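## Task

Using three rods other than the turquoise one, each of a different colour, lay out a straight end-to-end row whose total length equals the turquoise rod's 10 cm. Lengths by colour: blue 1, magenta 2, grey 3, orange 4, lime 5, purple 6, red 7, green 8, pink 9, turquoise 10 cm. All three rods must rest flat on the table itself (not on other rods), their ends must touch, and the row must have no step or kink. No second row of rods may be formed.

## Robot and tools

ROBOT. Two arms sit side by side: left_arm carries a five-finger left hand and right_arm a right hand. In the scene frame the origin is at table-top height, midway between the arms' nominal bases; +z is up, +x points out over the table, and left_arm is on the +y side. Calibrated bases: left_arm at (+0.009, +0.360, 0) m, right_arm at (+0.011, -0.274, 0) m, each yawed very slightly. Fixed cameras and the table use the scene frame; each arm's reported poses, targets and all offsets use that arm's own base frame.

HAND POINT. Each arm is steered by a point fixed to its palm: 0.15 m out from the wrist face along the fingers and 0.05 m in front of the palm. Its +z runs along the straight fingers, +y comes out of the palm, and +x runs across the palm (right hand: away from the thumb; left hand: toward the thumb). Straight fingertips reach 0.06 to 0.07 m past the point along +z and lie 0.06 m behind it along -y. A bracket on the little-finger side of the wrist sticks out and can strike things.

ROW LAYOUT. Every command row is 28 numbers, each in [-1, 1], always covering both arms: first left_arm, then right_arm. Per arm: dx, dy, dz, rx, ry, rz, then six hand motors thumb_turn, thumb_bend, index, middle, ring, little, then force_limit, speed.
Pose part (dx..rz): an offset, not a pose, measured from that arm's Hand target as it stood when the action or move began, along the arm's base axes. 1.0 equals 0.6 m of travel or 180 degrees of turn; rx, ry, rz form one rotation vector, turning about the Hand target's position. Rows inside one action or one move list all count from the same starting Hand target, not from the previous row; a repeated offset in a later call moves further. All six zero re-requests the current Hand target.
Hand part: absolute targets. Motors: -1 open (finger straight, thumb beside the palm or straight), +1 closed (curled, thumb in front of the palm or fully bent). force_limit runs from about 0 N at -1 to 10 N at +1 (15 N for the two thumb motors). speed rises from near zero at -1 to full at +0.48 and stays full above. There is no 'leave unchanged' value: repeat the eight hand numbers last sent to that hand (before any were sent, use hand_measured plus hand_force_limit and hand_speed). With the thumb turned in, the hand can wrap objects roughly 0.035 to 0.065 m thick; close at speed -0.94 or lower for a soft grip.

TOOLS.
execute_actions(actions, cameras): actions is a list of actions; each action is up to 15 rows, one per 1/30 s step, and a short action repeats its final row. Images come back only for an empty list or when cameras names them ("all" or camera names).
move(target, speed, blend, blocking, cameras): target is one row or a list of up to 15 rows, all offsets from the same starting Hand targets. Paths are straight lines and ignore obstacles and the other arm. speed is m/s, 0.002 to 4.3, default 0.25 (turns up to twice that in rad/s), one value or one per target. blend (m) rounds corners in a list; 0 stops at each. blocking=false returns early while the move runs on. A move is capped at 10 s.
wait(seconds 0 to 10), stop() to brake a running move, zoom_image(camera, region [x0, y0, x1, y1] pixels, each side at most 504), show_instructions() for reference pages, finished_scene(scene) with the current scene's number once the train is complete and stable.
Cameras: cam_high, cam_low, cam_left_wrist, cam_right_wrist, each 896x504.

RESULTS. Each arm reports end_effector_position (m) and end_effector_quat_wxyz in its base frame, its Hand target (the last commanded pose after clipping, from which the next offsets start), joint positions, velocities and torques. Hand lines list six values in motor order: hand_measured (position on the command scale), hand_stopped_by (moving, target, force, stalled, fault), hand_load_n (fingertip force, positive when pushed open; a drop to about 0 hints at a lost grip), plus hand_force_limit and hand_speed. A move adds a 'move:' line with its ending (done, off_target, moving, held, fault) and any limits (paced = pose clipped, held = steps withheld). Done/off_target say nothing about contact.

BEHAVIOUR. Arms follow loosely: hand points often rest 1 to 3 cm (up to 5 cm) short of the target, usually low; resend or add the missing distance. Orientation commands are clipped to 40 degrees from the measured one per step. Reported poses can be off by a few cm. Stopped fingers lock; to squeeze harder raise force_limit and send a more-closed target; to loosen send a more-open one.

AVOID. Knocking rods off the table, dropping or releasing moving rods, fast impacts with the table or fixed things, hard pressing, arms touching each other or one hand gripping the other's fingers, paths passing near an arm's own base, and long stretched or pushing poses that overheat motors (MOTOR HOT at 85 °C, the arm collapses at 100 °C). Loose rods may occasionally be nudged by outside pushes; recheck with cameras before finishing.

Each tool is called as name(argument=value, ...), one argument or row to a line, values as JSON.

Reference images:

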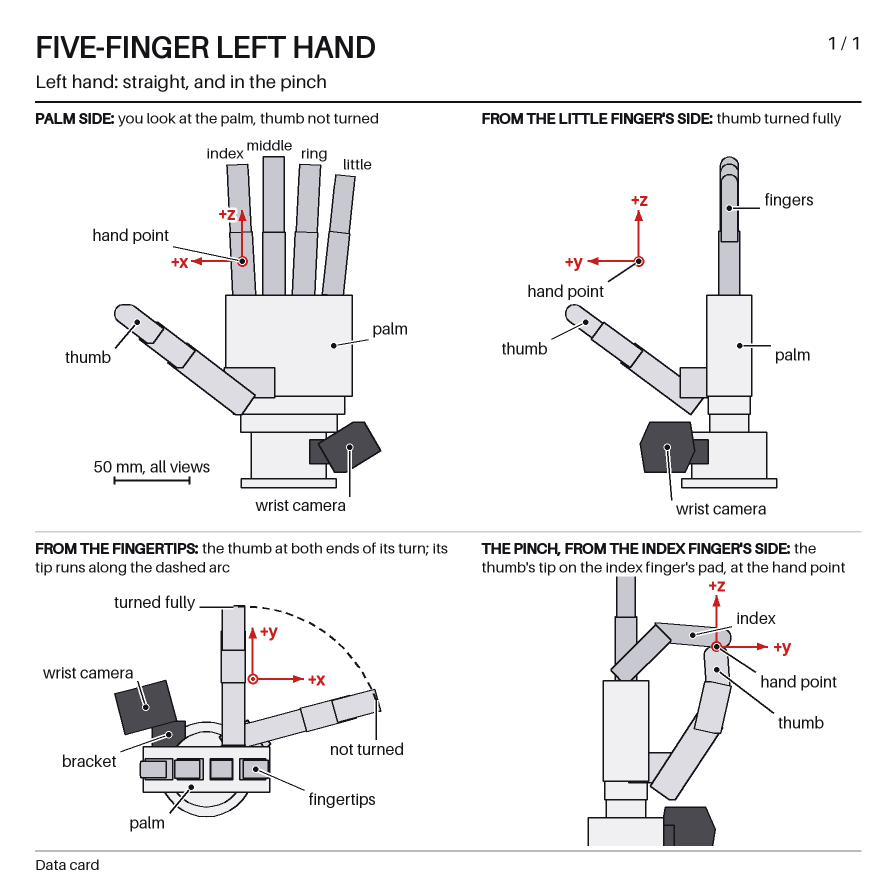

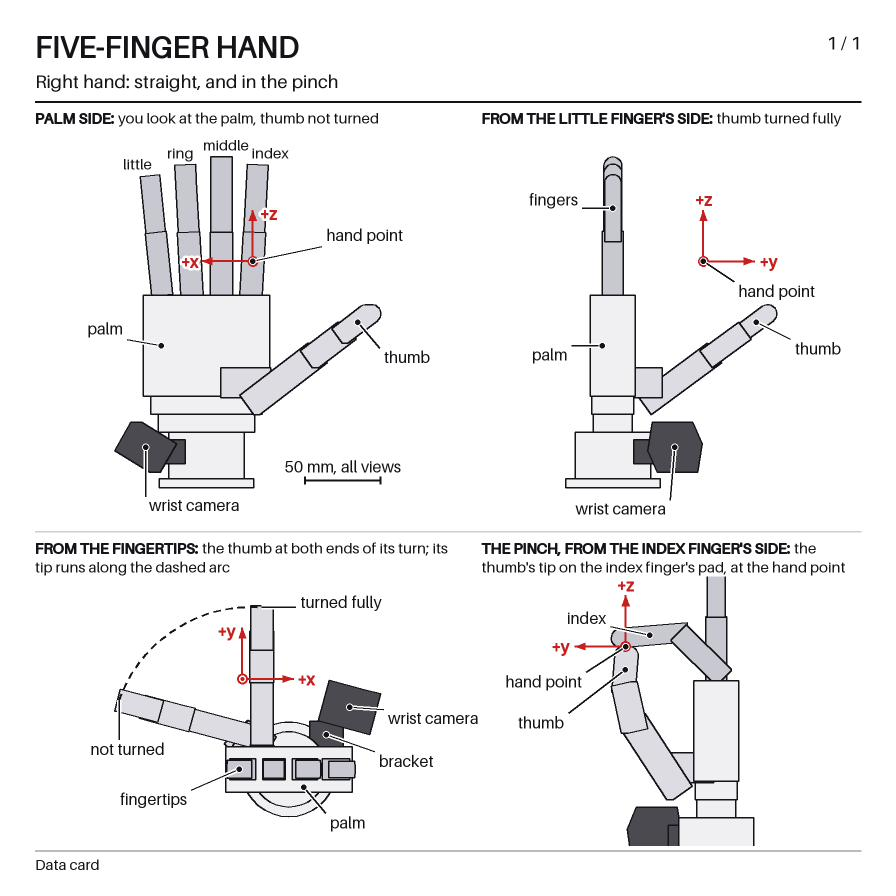

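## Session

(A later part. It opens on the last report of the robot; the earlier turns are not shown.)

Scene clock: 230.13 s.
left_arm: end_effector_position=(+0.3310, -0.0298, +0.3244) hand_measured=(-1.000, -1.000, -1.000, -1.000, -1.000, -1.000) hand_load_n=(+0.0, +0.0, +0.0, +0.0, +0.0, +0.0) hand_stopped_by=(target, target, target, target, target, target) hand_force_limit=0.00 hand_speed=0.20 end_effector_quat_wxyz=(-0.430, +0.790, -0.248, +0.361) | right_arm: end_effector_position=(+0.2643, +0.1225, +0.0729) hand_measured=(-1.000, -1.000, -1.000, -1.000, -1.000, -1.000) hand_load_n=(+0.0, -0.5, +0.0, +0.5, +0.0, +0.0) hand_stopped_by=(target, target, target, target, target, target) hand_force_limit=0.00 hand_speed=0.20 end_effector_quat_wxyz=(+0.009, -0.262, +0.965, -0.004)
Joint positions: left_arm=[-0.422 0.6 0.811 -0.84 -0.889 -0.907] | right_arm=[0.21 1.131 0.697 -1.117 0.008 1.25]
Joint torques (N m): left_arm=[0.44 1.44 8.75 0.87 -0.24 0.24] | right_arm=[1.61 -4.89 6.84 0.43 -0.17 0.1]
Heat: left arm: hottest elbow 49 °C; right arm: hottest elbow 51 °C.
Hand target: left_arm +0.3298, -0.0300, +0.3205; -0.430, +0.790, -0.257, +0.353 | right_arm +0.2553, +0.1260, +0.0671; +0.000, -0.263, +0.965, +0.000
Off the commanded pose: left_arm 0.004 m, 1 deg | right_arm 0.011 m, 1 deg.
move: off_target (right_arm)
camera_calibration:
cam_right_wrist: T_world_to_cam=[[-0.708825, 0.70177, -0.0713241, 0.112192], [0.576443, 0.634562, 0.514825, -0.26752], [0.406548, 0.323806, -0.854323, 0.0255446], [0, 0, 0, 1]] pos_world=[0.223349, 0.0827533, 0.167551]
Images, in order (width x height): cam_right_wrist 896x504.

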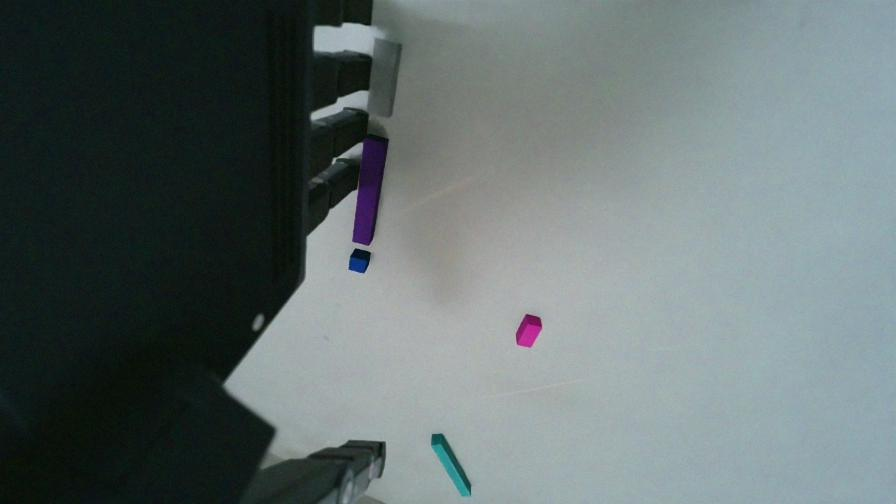

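move(
  target=[
    [0,0,0,0,0,0,-1,-1,-1,-1,-1,-1,0,0.2,0.0337,-0.0575,0,0,0,0,-1,-1,-1,-1,-1,-1,0,0.2],
    [0,0,0,0,0,0,-1,-1,-1,-1,-1,-1,0,0.2,0.0337,-0.0575,0.0833,0,0,0,-1,-1,-1,-1,-1,-1,0,0.2],
    [0,0,0,0,0,0,-1,-1,-1,-1,-1,-1,0,0.2,0.0895,-0.0283,0.0833,0,0,0.5044,-1,-1,-1,-1,-1,-1,0,0.2],
    [0,0,0,0,0,0,-1,-1,-1,-1,-1,-1,0,0.2,0.0895,-0.0283,0,0,0,0.5044,-1,-1,-1,-1,-1,-1,0,0.2],
  ],
  speed=[0.12,0.2,0.5,0.12],
  blend=[0,0.01,0,0],
  cameras=["cam_right_wrist"],
)

zoom_image(
  camera="cam_right_wrist",
  region=[320, 20, 720, 240],
)

Scene clock: 249.63 s.
left_arm: end_effector_position=(+0.3310, -0.0298, +0.3244) hand_measured=(-1.000, -1.000, -1.000, -1.000, -1.000, -1.000) hand_load_n=(+0.0, +0.0, +0.0, +0.0, +0.0, +0.0) hand_stopped_by=(target, target, target, target, target, target) hand_force_limit=0.00 hand_speed=0.20 end_effector_quat_wxyz=(-0.430, +0.790, -0.248, +0.361) | right_arm: end_effector_position=(+0.3102, +0.1075, +0.0735) hand_measured=(-1.000, -1.000, -1.000, -1.000, -1.000, -1.000) hand_load_n=(+0.0, +0.0, +0.0, +0.0, +0.0, +0.0) hand_stopped_by=(target, target, target, target, target, target) hand_force_limit=0.00 hand_speed=0.20 end_effector_quat_wxyz=(-0.003, +0.868, -0.497, +0.006)
Joint positions: left_arm=[-0.422 0.6 0.811 -0.84 -0.889 -0.907] | right_arm=[0.29 1.464 0.998 -1.091 0.004 -0.241]
Joint torques (N m): left_arm=[0.38 1.38 8.84 0.91 -0.24 0.23] | right_arm=[0.97 -8.7 7.9 0.68 0.02 -0.11]
Heat: left arm: hottest elbow 49 °C; right arm: hottest elbow 52 °C.
Hand target: left_arm +0.3298, -0.0300, +0.3205; -0.430, +0.790, -0.257, +0.353 | right_arm +0.3090, +0.1090, +0.0670; +0.000, +0.872, -0.490, +0.000
Off the commanded pose: left_arm 0.004 m, 1 deg | right_arm 0.007 m, 1 deg.
move: done
camera_calibration:
cam_right_wrist: T_world_to_cam=[[-0.700224, -0.711061, -0.0638687, 0.304004], [-0.640588, 0.586282, 0.495903, 0.0993544], [-0.315172, 0.388156, -0.866026, 0.229943], [0, 0, 0, 1]] pos_world=[0.348987, 0.0686616, 0.169283]
Images, in order (width x height): cam_right_wrist 896x504.

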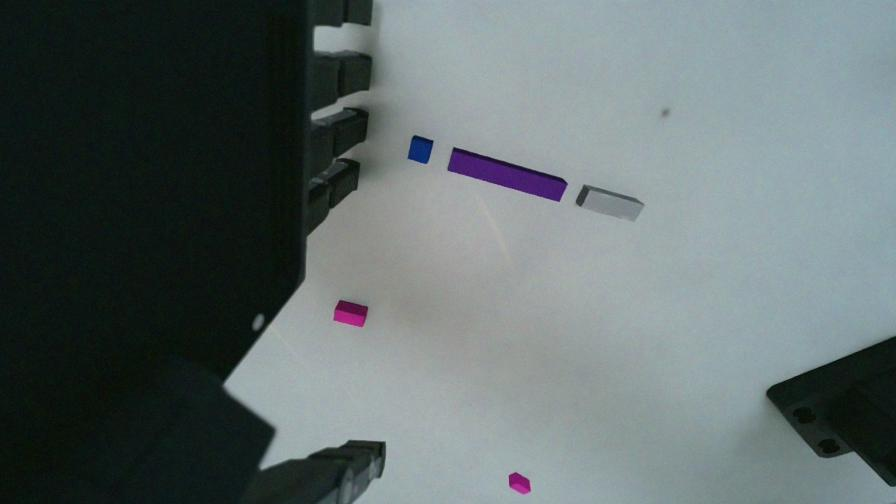

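Scaled by 1.260 from the camera's 896x504 image, which has a finer 1280x720 frame.

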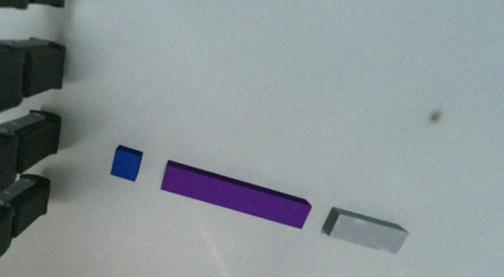

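move(
  target=[0,0,0,0,0,0,-1,-1,-1,-1,-1,-1,0,0.2,-0.0805,-0.0462,0,0,0,0,-1,-1,-1,-1,-1,-1,0,0.2],
  speed=0.06,
  cameras=["cam_right_wrist"],
)

zoom_image(
  camera="cam_right_wrist",
  region=[340, 80, 620, 240],
)

Scene clock: 259.83 s.
left_arm: end_effector_position=(+0.3310, -0.0298, +0.3244) hand_measured=(-1.000, -1.000, -1.000, -1.000, -1.000, -1.000) hand_load_n=(+0.0, +0.0, +0.0, +0.0, +0.0, +0.0) hand_stopped_by=(target, target, target, target, target, target) hand_force_limit=0.00 hand_speed=0.20 end_effector_quat_wxyz=(-0.430, +0.790, -0.248, +0.361) | right_arm: end_effector_position=(+0.2690, +0.0877, +0.0722) hand_measured=(-1.000, -1.000, -1.000, -1.000, -1.000, -1.000) hand_load_n=(+0.0, +0.0, +0.0, +0.0, +0.0, +0.0) hand_stopped_by=(target, target, target, target, target, target) hand_force_limit=0.00 hand_speed=0.20 end_effector_quat_wxyz=(-0.010, +0.871, -0.491, +0.009)
Joint positions: left_arm=[-0.422 0.6 0.811 -0.84 -0.889 -0.907] | right_arm=[0.269 1.339 0.87 -1.075 0 -0.275]
Joint torques (N m): left_arm=[0.32 1.67 8.8 0.84 -0.22 0.23] | right_arm=[-0.15 -8.18 6.61 0.24 0.22 -0.13]
Heat: left arm: hottest elbow 49 °C; right arm: hottest elbow 52 °C.
Hand target: left_arm +0.3298, -0.0300, +0.3205; -0.430, +0.790, -0.257, +0.353 | right_arm +0.2607, +0.0812, +0.0671; +0.000, +0.872, -0.490, +0.000
Off the commanded pose: left_arm 0.004 m, 1 deg | right_arm 0.012 m, 2 deg.
move: off_target (right_arm)
camera_calibration:
cam_right_wrist: T_world_to_cam=[[-0.689823, -0.719826, -0.0774299, 0.259911], [-0.654058, 0.573771, 0.492944, 0.0901248], [-0.310407, 0.390688, -0.866609, 0.222139], [0, 0, 0, 1]] pos_world=[0.307193, 0.0485928, 0.168206]
Images, in order (width x height): cam_right_wrist 896x504.

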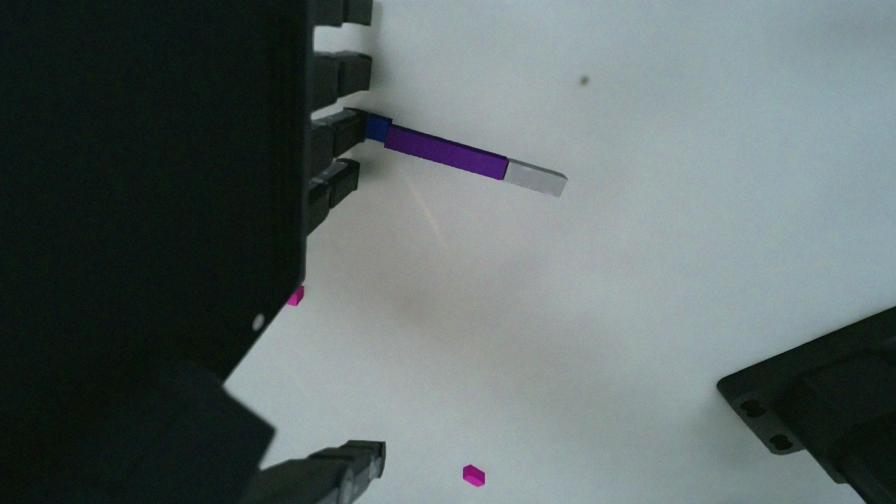

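Scaled by 1.800 from the camera's 896x504 image, which has a finer 1280x720 frame.

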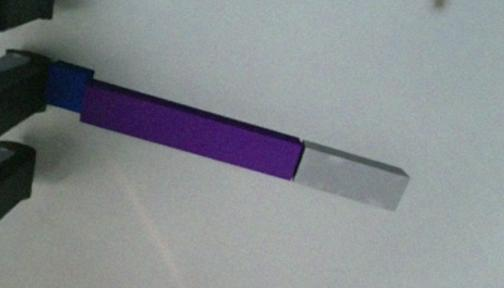

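zoom_image(
  camera="cam_right_wrist",
  region=[350, 95, 430, 165],
)

zoom_image(
  camera="cam_right_wrist",
  region=[470, 130, 550, 200],
)

Scaled by 6.300 from the camera's 896x504 image, which has a finer 1280x720 frame.

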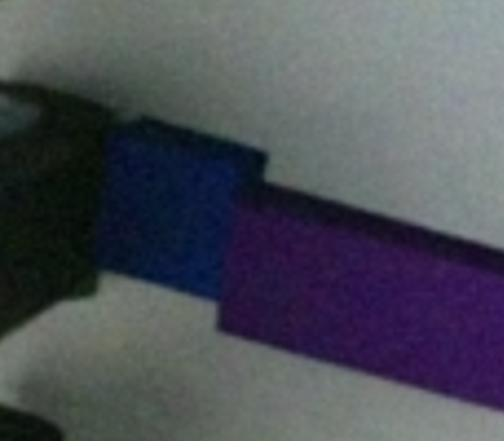

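Scaled by 6.300 from the camera's 896x504 image, which has a finer 1280x720 frame.

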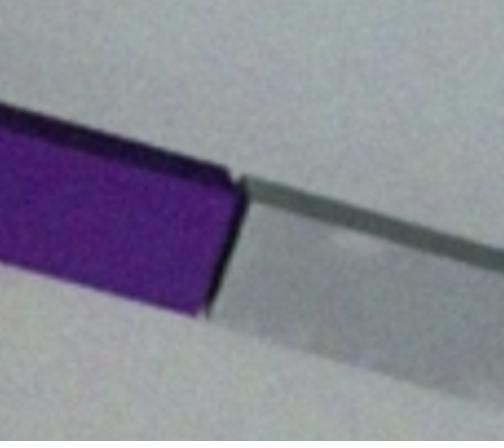

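move(
  target=[
    [0,0,0,0,0,0,-1,-1,-1,-1,-1,-1,0,0.2,0.0599,0.0363,0,0,0,0,-1,-1,-1,-1,-1,-1,0,0.2],
    [0,0,0,0,0,0,-1,-1,-1,-1,-1,-1,0,0.2,0.0599,0.0363,0.0833,0,0,0,-1,-1,-1,-1,-1,-1,0,0.2],
    [0,0,0,0,0,0,-1,-1,-1,-1,-1,-1,0,0.2,0.0648,0.068,0.0833,0,0,-0.5047,-1,-1,-1,-1,-1,-1,0,0.2],
    [0,0,0,0,0,0,-1,-1,-1,-1,-1,-1,0,0.2,0.0648,0.068,0,0,0,-0.5047,-1,-1,-1,-1,-1,-1,0,0.2],
  ],
  speed=[0.12,0.2,0.5,0.12],
  blend=[0,0.01,0,0],
  cameras=["cam_right_wrist"],
)

zoom_image(
  camera="cam_right_wrist",
  region=[340, 0, 480, 220],
)

Scene clock: 275.33 s.
left_arm: end_effector_position=(+0.3310, -0.0298, +0.3244) hand_measured=(-1.000, -1.000, -1.000, -1.000, -1.000, -1.000) hand_load_n=(+0.0, +0.0, +0.0, +0.0, +0.0, +0.0) hand_stopped_by=(target, target, target, target, target, target) hand_force_limit=0.00 hand_speed=0.20 end_effector_quat_wxyz=(-0.430, +0.790, -0.248, +0.361) | right_arm: end_effector_position=(+0.2983, +0.1207, +0.0736) hand_measured=(-1.000, -1.000, -1.000, -1.000, -1.000, -1.000) hand_load_n=(+0.0, -0.5, +0.0, -0.5, -0.5, +0.0) hand_stopped_by=(target, target, target, target, target, target) hand_force_limit=0.00 hand_speed=0.20 end_effector_quat_wxyz=(+0.004, -0.265, +0.964, +0.001)
Joint positions: left_arm=[-0.422 0.6 0.811 -0.84 -0.889 -0.907] | right_arm=[0.174 1.24 0.781 -1.105 -0.003 1.208]
Joint torques (N m): left_arm=[0.67 1.32 8.79 0.95 -0.23 0.23] | right_arm=[1.08 -5.25 7.94 0.98 0.27 0.1]
Heat: left arm: hottest elbow 49 °C; right arm: hottest elbow 52 °C.
Hand target: left_arm +0.3298, -0.0300, +0.3205; -0.430, +0.790, -0.257, +0.353 | right_arm +0.2996, +0.1221, +0.0671; -0.001, -0.263, +0.965, +0.000
Off the commanded pose: left_arm 0.004 m, 1 deg | right_arm 0.007 m, 1 deg.
move: done
camera_calibration:
cam_right_wrist: T_world_to_cam=[[-0.714063, 0.697858, -0.0557554, 0.138561], [0.579721, 0.634069, 0.511743, -0.286989], [0.392476, 0.333094, -0.857328, 0.0161167], [0, 0, 0, 1]] pos_world=[0.25899, 0.0799065, 0.168407]
Images, in order (width x height): cam_right_wrist 896x504.

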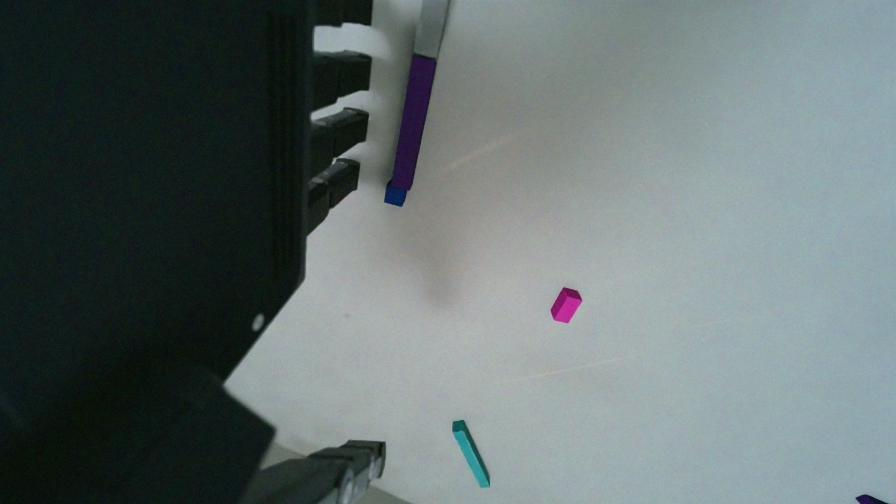

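Scaled by 2.291 from the camera's 896x504 image, which has a finer 1280x720 frame.

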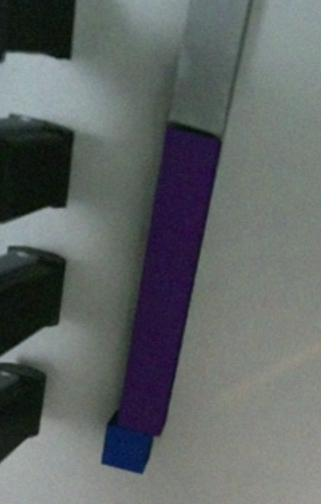

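move(
  target=[0,0,0,0,0,0,-1,-1,-1,-1,-1,-1,0,0.2,-0.0297,0.0302,0,0,0,0.0067,-1,-1,-1,-1,-1,-1,0,0.2],
  speed=0.05,
  cameras=["cam_right_wrist"],
)

zoom_image(
  camera="cam_right_wrist",
  region=[310, 0, 450, 220],
)

Scene clock: 283.27 s.
left_arm: end_effector_position=(+0.3310, -0.0298, +0.3244) hand_measured=(-1.000, -1.000, -1.000, -1.000, -1.000, -1.000) hand_load_n=(+0.0, +0.0, +0.0, +0.0, +0.0, +0.0) hand_stopped_by=(target, target, target, target, target, target) hand_force_limit=0.00 hand_speed=0.20 end_effector_quat_wxyz=(-0.430, +0.790, -0.248, +0.361) | right_arm: end_effector_position=(+0.2899, +0.1350, +0.0729) hand_measured=(-1.000, -1.000, -1.000, -1.000, -1.000, -1.000) hand_load_n=(+0.0, +0.0, +0.0, +0.0, +0.0, +0.0) hand_stopped_by=(target, target, target, target, target, target) hand_force_limit=0.00 hand_speed=0.20 end_effector_quat_wxyz=(+0.006, -0.270, +0.963, -0.006)
Joint positions: left_arm=[-0.422 0.6 0.811 -0.84 -0.889 -0.907] | right_arm=[0.234 1.221 0.766 -1.102 0.011 1.257]
Joint torques (N m): left_arm=[0.79 1.38 8.77 0.96 -0.23 0.22] | right_arm=[1.9 -6.3 6.68 0.69 -0.32 0.1]
Heat: left arm: hottest elbow 49 °C; right arm: hottest elbow 52 °C.
Hand target: left_arm +0.3298, -0.0300, +0.3205; -0.430, +0.790, -0.257, +0.353 | right_arm +0.2818, +0.1401, +0.0671; +0.000, -0.273, +0.962, +0.000
Off the commanded pose: left_arm 0.004 m, 1 deg | right_arm 0.011 m, 1 deg.
move: off_target (right_arm)
camera_calibration:
cam_right_wrist: T_world_to_cam=[[-0.721373, 0.688918, -0.0708014, 0.127016], [0.567872, 0.646928, 0.508925, -0.288898], [0.396411, 0.326919, -0.857894, 0.0137698], [0, 0, 0, 1]] pos_world=[0.250225, 0.094891, 0.167834]
Images, in order (width x height): cam_right_wrist 896x504.

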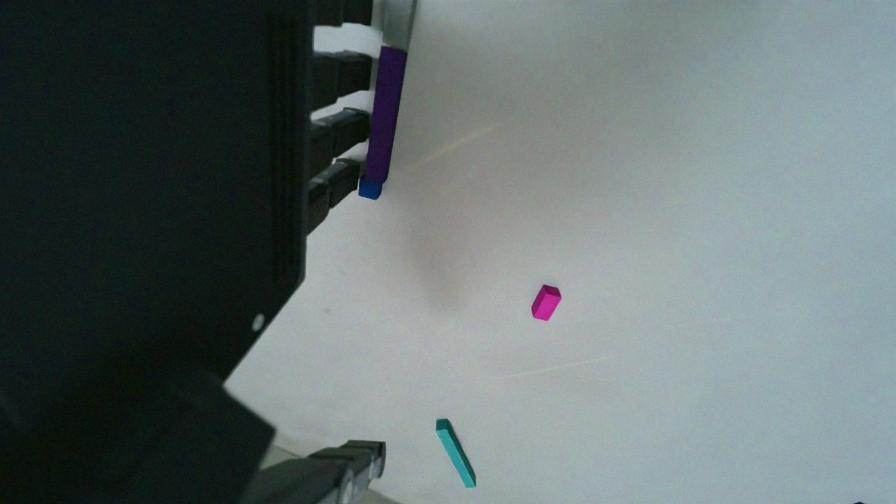

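Scaled by 2.291 from the camera's 896x504 image, which has a finer 1280x720 frame.

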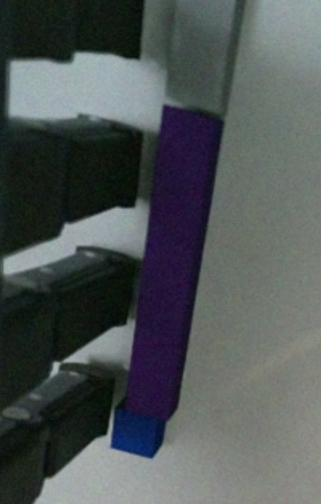

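move(
  target=[0,0,0,0,0,0,-1,-1,-1,-1,-1,-1,0,0.2,-0.0036,0.006,0,0,0,0,-1,-1,-1,-1,-1,-1,0,0.2],
  speed=0.05,
  cameras=["cam_right_wrist"],
)

zoom_image(
  camera="cam_right_wrist",
  region=[310, 0, 450, 220],
)

Scene clock: 293.07 s.
left_arm: end_effector_position=(+0.3310, -0.0298, +0.3244) hand_measured=(-1.000, -1.000, -1.000, -1.000, -1.000, -1.000) hand_load_n=(+0.0, +0.0, +0.0, +0.0, +0.0, +0.0) hand_stopped_by=(target, target, target, target, target, target) hand_force_limit=0.00 hand_speed=0.20 end_effector_quat_wxyz=(-0.430, +0.790, -0.248, +0.361) | right_arm: end_effector_position=(+0.2887, +0.1380, +0.0729) hand_measured=(-1.000, -1.000, -1.000, -1.000, -1.000, -1.000) hand_load_n=(+0.0, -0.5, +0.0, +0.5, +0.0, +0.0) hand_stopped_by=(target, target, target, target, target, target) hand_force_limit=0.00 hand_speed=0.20 end_effector_quat_wxyz=(+0.007, -0.269, +0.963, -0.006)
Joint positions: left_arm=[-0.422 0.6 0.811 -0.84 -0.889 -0.907] | right_arm=[0.245 1.219 0.764 -1.102 0.012 1.271]
Joint torques (N m): left_arm=[0.38 1.55 8.85 0.9 -0.24 0.26] | right_arm=[1.96 -6.36 6.65 0.65 -0.33 0.09]
Heat: left arm: hottest elbow 49 °C; right arm: hottest elbow 51 °C.
Hand target: left_arm +0.3298, -0.0300, +0.3205; -0.430, +0.790, -0.257, +0.353 | right_arm +0.2797, +0.1438, +0.0671; +0.000, -0.273, +0.962, +0.000
Off the commanded pose: left_arm 0.004 m, 1 deg | right_arm 0.012 m, 1 deg.
move: off_target (right_arm)
camera_calibration:
cam_right_wrist: T_world_to_cam=[[-0.719482, 0.69085, -0.0712135, 0.123147], [0.569341, 0.645425, 0.509192, -0.290376], [0.397739, 0.32581, -0.857702, 0.013068], [0, 0, 0, 1]] pos_world=[0.248728, 0.0980821, 0.167835]
Images, in order (width x height): cam_right_wrist 896x504.

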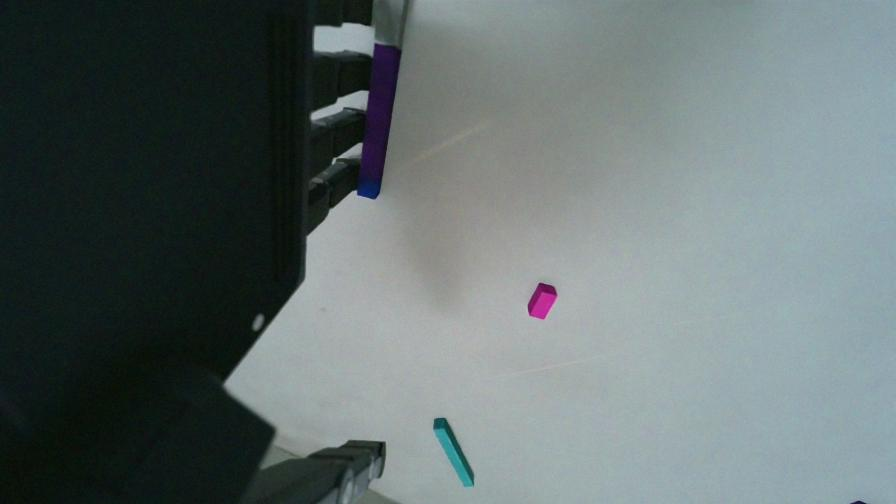

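Scaled by 2.291 from the camera's 896x504 image, which has a finer 1280x720 frame.

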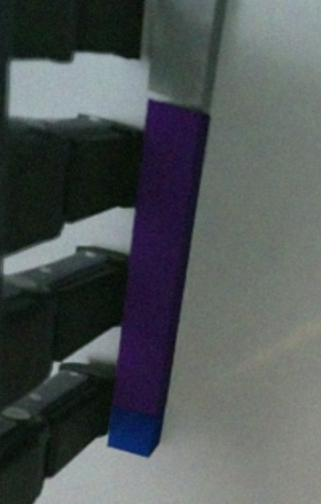

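zoom_image(
  camera="cam_right_wrist",
  region=[340, 150, 410, 210],
)

zoom_image(
  camera="cam_right_wrist",
  region=[360, 15, 430, 75],
)

Scaled by 7.200 from the camera's 896x504 image, which has a finer 1280x720 frame.

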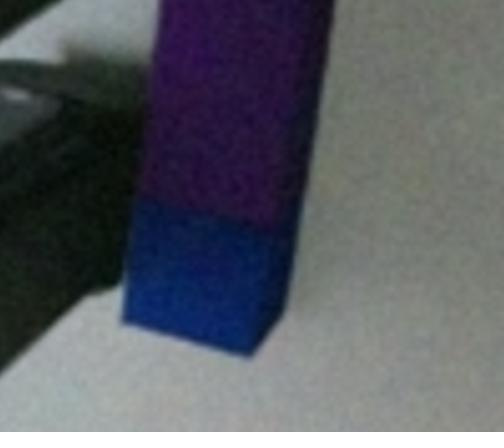

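Scaled by 7.200 from the camera's 896x504 image, which has a finer 1280x720 frame.

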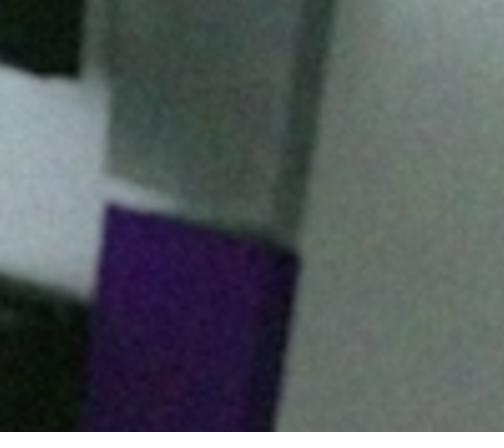

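move(
  target=[
    [0,0,0,0,0,0,-1,-1,-1,-1,-1,-1,0,0.2,0.0328,-0.0542,0,0,0,0,-1,-1,-1,-1,-1,-1,0,0.2],
    [0,0,0,0,0,0,-1,-1,-1,-1,-1,-1,0,0.2,0.0328,-0.0542,0.0833,0,0,0,-1,-1,-1,-1,-1,-1,0,0.2],
    [0,0,0,0,0,0,-1,-1,-1,-1,-1,-1,0,0.2,0.002,-0.087,0.0833,0,0,0.5017,-1,-1,-1,-1,-1,-1,0,0.2],
    [0,0,0,0,0,0,-1,-1,-1,-1,-1,-1,0,0.2,0.002,-0.087,0,0,0,0.5017,-1,-1,-1,-1,-1,-1,0,0.2],
  ],
  speed=[0.12,0.2,0.5,0.12],
  blend=[0,0.01,0,0],
  cameras=["cam_right_wrist"],
)

zoom_image(
  camera="cam_right_wrist",
  region=[330, 80, 610, 240],
)

Scene clock: 318.87 s.
left_arm: end_effector_position=(+0.3310, -0.0298, +0.3244) hand_measured=(-1.000, -1.000, -1.000, -1.000, -1.000, -1.000) hand_load_n=(+0.0, +0.0, +0.0, +0.0, +0.0, +0.0) hand_stopped_by=(target, target, target, target, target, target) hand_force_limit=0.00 hand_speed=0.20 end_effector_quat_wxyz=(-0.430, +0.790, -0.248, +0.361) | right_arm: end_effector_position=(+0.2819, +0.0900, +0.0730) hand_measured=(-1.000, -1.000, -1.000, -1.000, -1.000, -1.000) hand_load_n=(+0.0, +0.0, +0.0, +0.0, +0.0, +0.0) hand_stopped_by=(target, target, target, target, target, target) hand_force_limit=0.00 hand_speed=0.20 end_effector_quat_wxyz=(-0.003, +0.871, -0.492, +0.006)
Joint positions: left_arm=[-0.422 0.6 0.811 -0.84 -0.889 -0.907] | right_arm=[0.268 1.383 0.913 -1.088 0.004 -0.274]
Joint torques (N m): left_arm=[0.79 1.32 8.8 0.94 -0.24 0.23] | right_arm=[1.14 -7.47 7.8 0.76 0.01 -0.11]
Heat: left arm: hottest elbow 49 °C; right arm: hottest elbow 51 °C.
Hand target: left_arm +0.3298, -0.0300, +0.3205; -0.430, +0.790, -0.257, +0.353 | right_arm +0.2807, +0.0915, +0.0670; +0.000, +0.875, -0.485, +0.000
Off the commanded pose: left_arm 0.004 m, 1 deg | right_arm 0.006 m, 1 deg.
move: done
camera_calibration:
cam_right_wrist: T_world_to_cam=[[-0.692615, -0.718568, -0.0628063, 0.270088], [-0.646428, 0.579725, 0.496034, 0.0939406], [-0.320024, 0.38416, -0.866029, 0.229225], [0, 0, 0, 1]] pos_world=[0.32115, 0.0515573, 0.168881]
Images, in order (width x height): cam_right_wrist 896x504.

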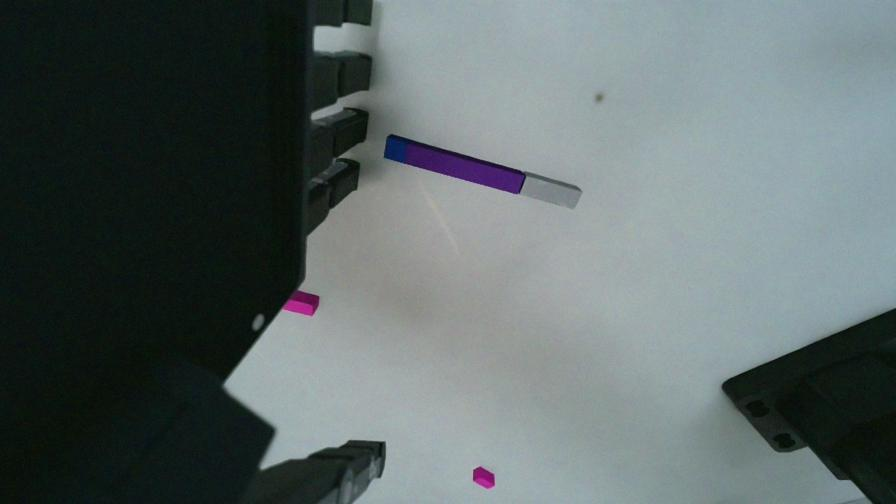

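Scaled by 1.800 from the camera's 896x504 image, which has a finer 1280x720 frame.

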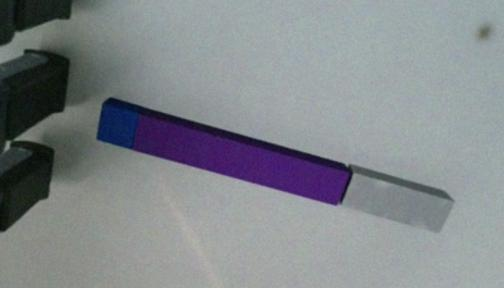

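move(
  target=[
    [0,0,0,0,0,0,-1,-1,-1,-1,-1,-1,0,0.2,0.0168,0.0205,0.0667,0,0,0,-1,-1,-1,-1,-1,-1,0,0.2],
    [0,0,0,0,0,0,-1,-1,-1,-1,-1,-1,0,0.2,0.0168,0.0205,0,0,0,0,-1,-1,-1,-1,-1,-1,0,0.2],
    [0,0,0,0,0,0,-1,-1,-1,-1,-1,-1,0,0.2,-0.0365,-0.018,0,0,0,0,-1,-1,-1,-1,-1,-1,0,0.2],
  ],
  speed=[0.15,0.1,0.05],
  cameras=["cam_right_wrist"],
)

zoom_image(
  camera="cam_right_wrist",
  region=[340, 90, 440, 170],
)

zoom_image(
  camera="cam_right_wrist",
  region=[460, 130, 580, 230],
)

Scene clock: 329.13 s.
left_arm: end_effector_position=(+0.3310, -0.0298, +0.3244) hand_measured=(-1.000, -1.000, -1.000, -1.000, -1.000, -1.000) hand_load_n=(+0.0, +0.0, +0.0, +0.0, +0.0, +0.0) hand_stopped_by=(target, target, target, target, target, target) hand_force_limit=0.00 hand_speed=0.20 end_effector_quat_wxyz=(-0.430, +0.790, -0.248, +0.361) | right_arm: end_effector_position=(+0.2670, +0.0875, +0.0723) hand_measured=(-1.000, -1.000, -1.000, -1.000, -1.000, -1.000) hand_load_n=(+0.0, +0.0, +0.0, +0.5, +0.0, +0.0) hand_stopped_by=(target, target, target, target, target, target) hand_force_limit=0.00 hand_speed=0.20 end_effector_quat_wxyz=(-0.009, +0.874, -0.485, +0.009)
Joint positions: left_arm=[-0.422 0.6 0.811 -0.84 -0.889 -0.907] | right_arm=[0.273 1.336 0.867 -1.077 0 -0.284]
Joint torques (N m): left_arm=[0.21 1.2 8.75 0.9 -0.23 0.22] | right_arm=[-0.15 -8.18 6.53 0.35 0.2 -0.12]
Heat: left arm: hottest elbow 49 °C; right arm: hottest elbow 51 °C.
Hand target: left_arm +0.3298, -0.0300, +0.3205; -0.430, +0.790, -0.257, +0.353 | right_arm +0.2590, +0.0807, +0.0670; +0.000, +0.875, -0.485, +0.000
Off the commanded pose: left_arm 0.004 m, 1 deg | right_arm 0.012 m, 1 deg.
move: off_target (right_arm)
camera_calibration:
cam_right_wrist: T_world_to_cam=[[-0.681139, -0.728258, -0.0754294, 0.256755], [-0.659996, 0.566143, 0.49385, 0.0911212], [-0.316946, 0.386164, -0.866269, 0.223761], [0, 0, 0, 1]] pos_world=[0.305945, 0.0489878, 0.168204]
Images, in order (width x height): cam_right_wrist 896x504.

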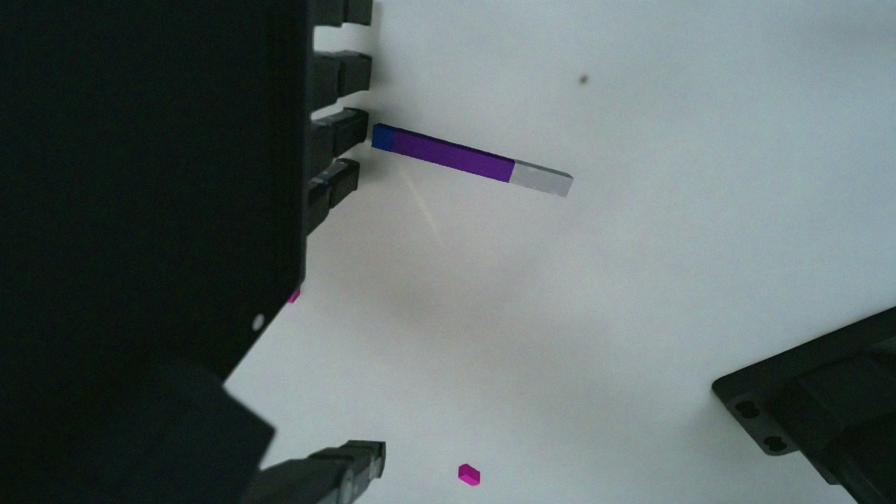

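Scaled by 5.040 from the camera's 896x504 image, which has a finer 1280x720 frame.

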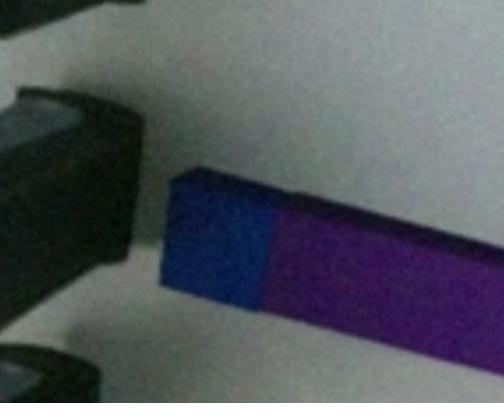

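Scaled by 4.200 from the camera's 896x504 image, which has a finer 1280x720 frame.

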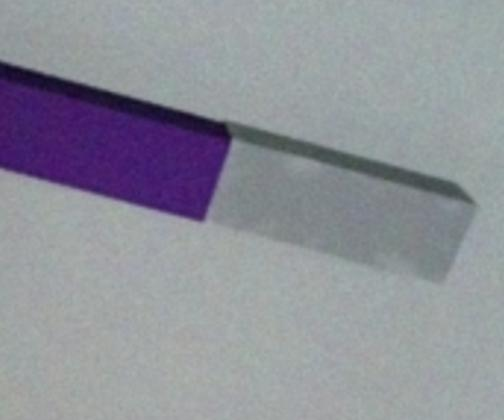

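move(
  target=[0,0,0,0,0,0,-1,-1,-1,-1,-1,-1,0,0.2,0.06,0.037,0,0,0,0,-1,-1,-1,-1,-1,-1,0,0.2],
  speed=0.12,
  cameras=["cam_right_wrist"],
)

Scene clock: 333.63 s.
left_arm: end_effector_position=(+0.3310, -0.0298, +0.3244) hand_measured=(-1.000, -1.000, -1.000, -1.000, -1.000, -1.000) hand_load_n=(-0.5, +0.0, +0.0, +0.0, +0.0, -0.5) hand_stopped_by=(target, target, target, target, target, target) hand_force_limit=0.00 hand_speed=0.20 end_effector_quat_wxyz=(-0.430, +0.790, -0.248, +0.361) | right_arm: end_effector_position=(+0.2735, +0.0915, +0.0750) hand_measured=(-1.000, -1.000, -1.000, -0.998, -1.000, -1.000) hand_load_n=(+0.0, +0.0, +0.0, -10.0, +0.0, +0.0) hand_stopped_by=(target, target, target, target, target, target) hand_force_limit=0.00 hand_speed=0.20 end_effector_quat_wxyz=(+0.007, +0.876, -0.483, -0.008)
Joint positions: left_arm=[-0.422 0.6 0.811 -0.84 -0.889 -0.907] | right_arm=[0.28 1.388 0.917 -1.12 0 -0.283]
Joint torques (N m): left_arm=[0.62 1.26 8.8 0.88 -0.24 0.22] | right_arm=[1.55 -4.78 11.28 1.85 0.18 0.19]
Heat: left arm: hottest elbow 49 °C; right arm: hottest elbow 51 °C.
Hand target: left_arm +0.3298, -0.0300, +0.3205; -0.430, +0.790, -0.257, +0.353 | right_arm +0.2950, +0.1029, +0.0671; +0.000, +0.875, -0.485, +0.000
Off the commanded pose: left_arm 0.004 m, 1 deg | right_arm 0.026 m, 1 deg.
move: off_target (right_arm)
camera_calibration:
cam_right_wrist: T_world_to_cam=[[-0.679344, -0.732931, -0.0360915, 0.261192], [-0.641107, 0.568867, 0.515143, 0.0847459], [-0.357033, 0.373098, -0.856344, 0.237993], [0, 0, 0, 1]] pos_world=[0.316742, 0.054432, 0.169574]
Images, in order (width x height): cam_right_wrist 896x504.

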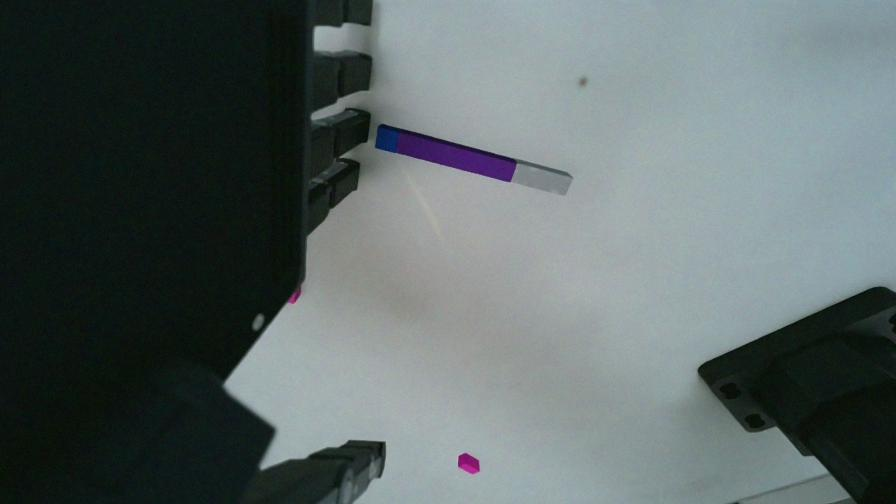

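finished_scene(
  scene=3,
)

The scene is finished: the task was done.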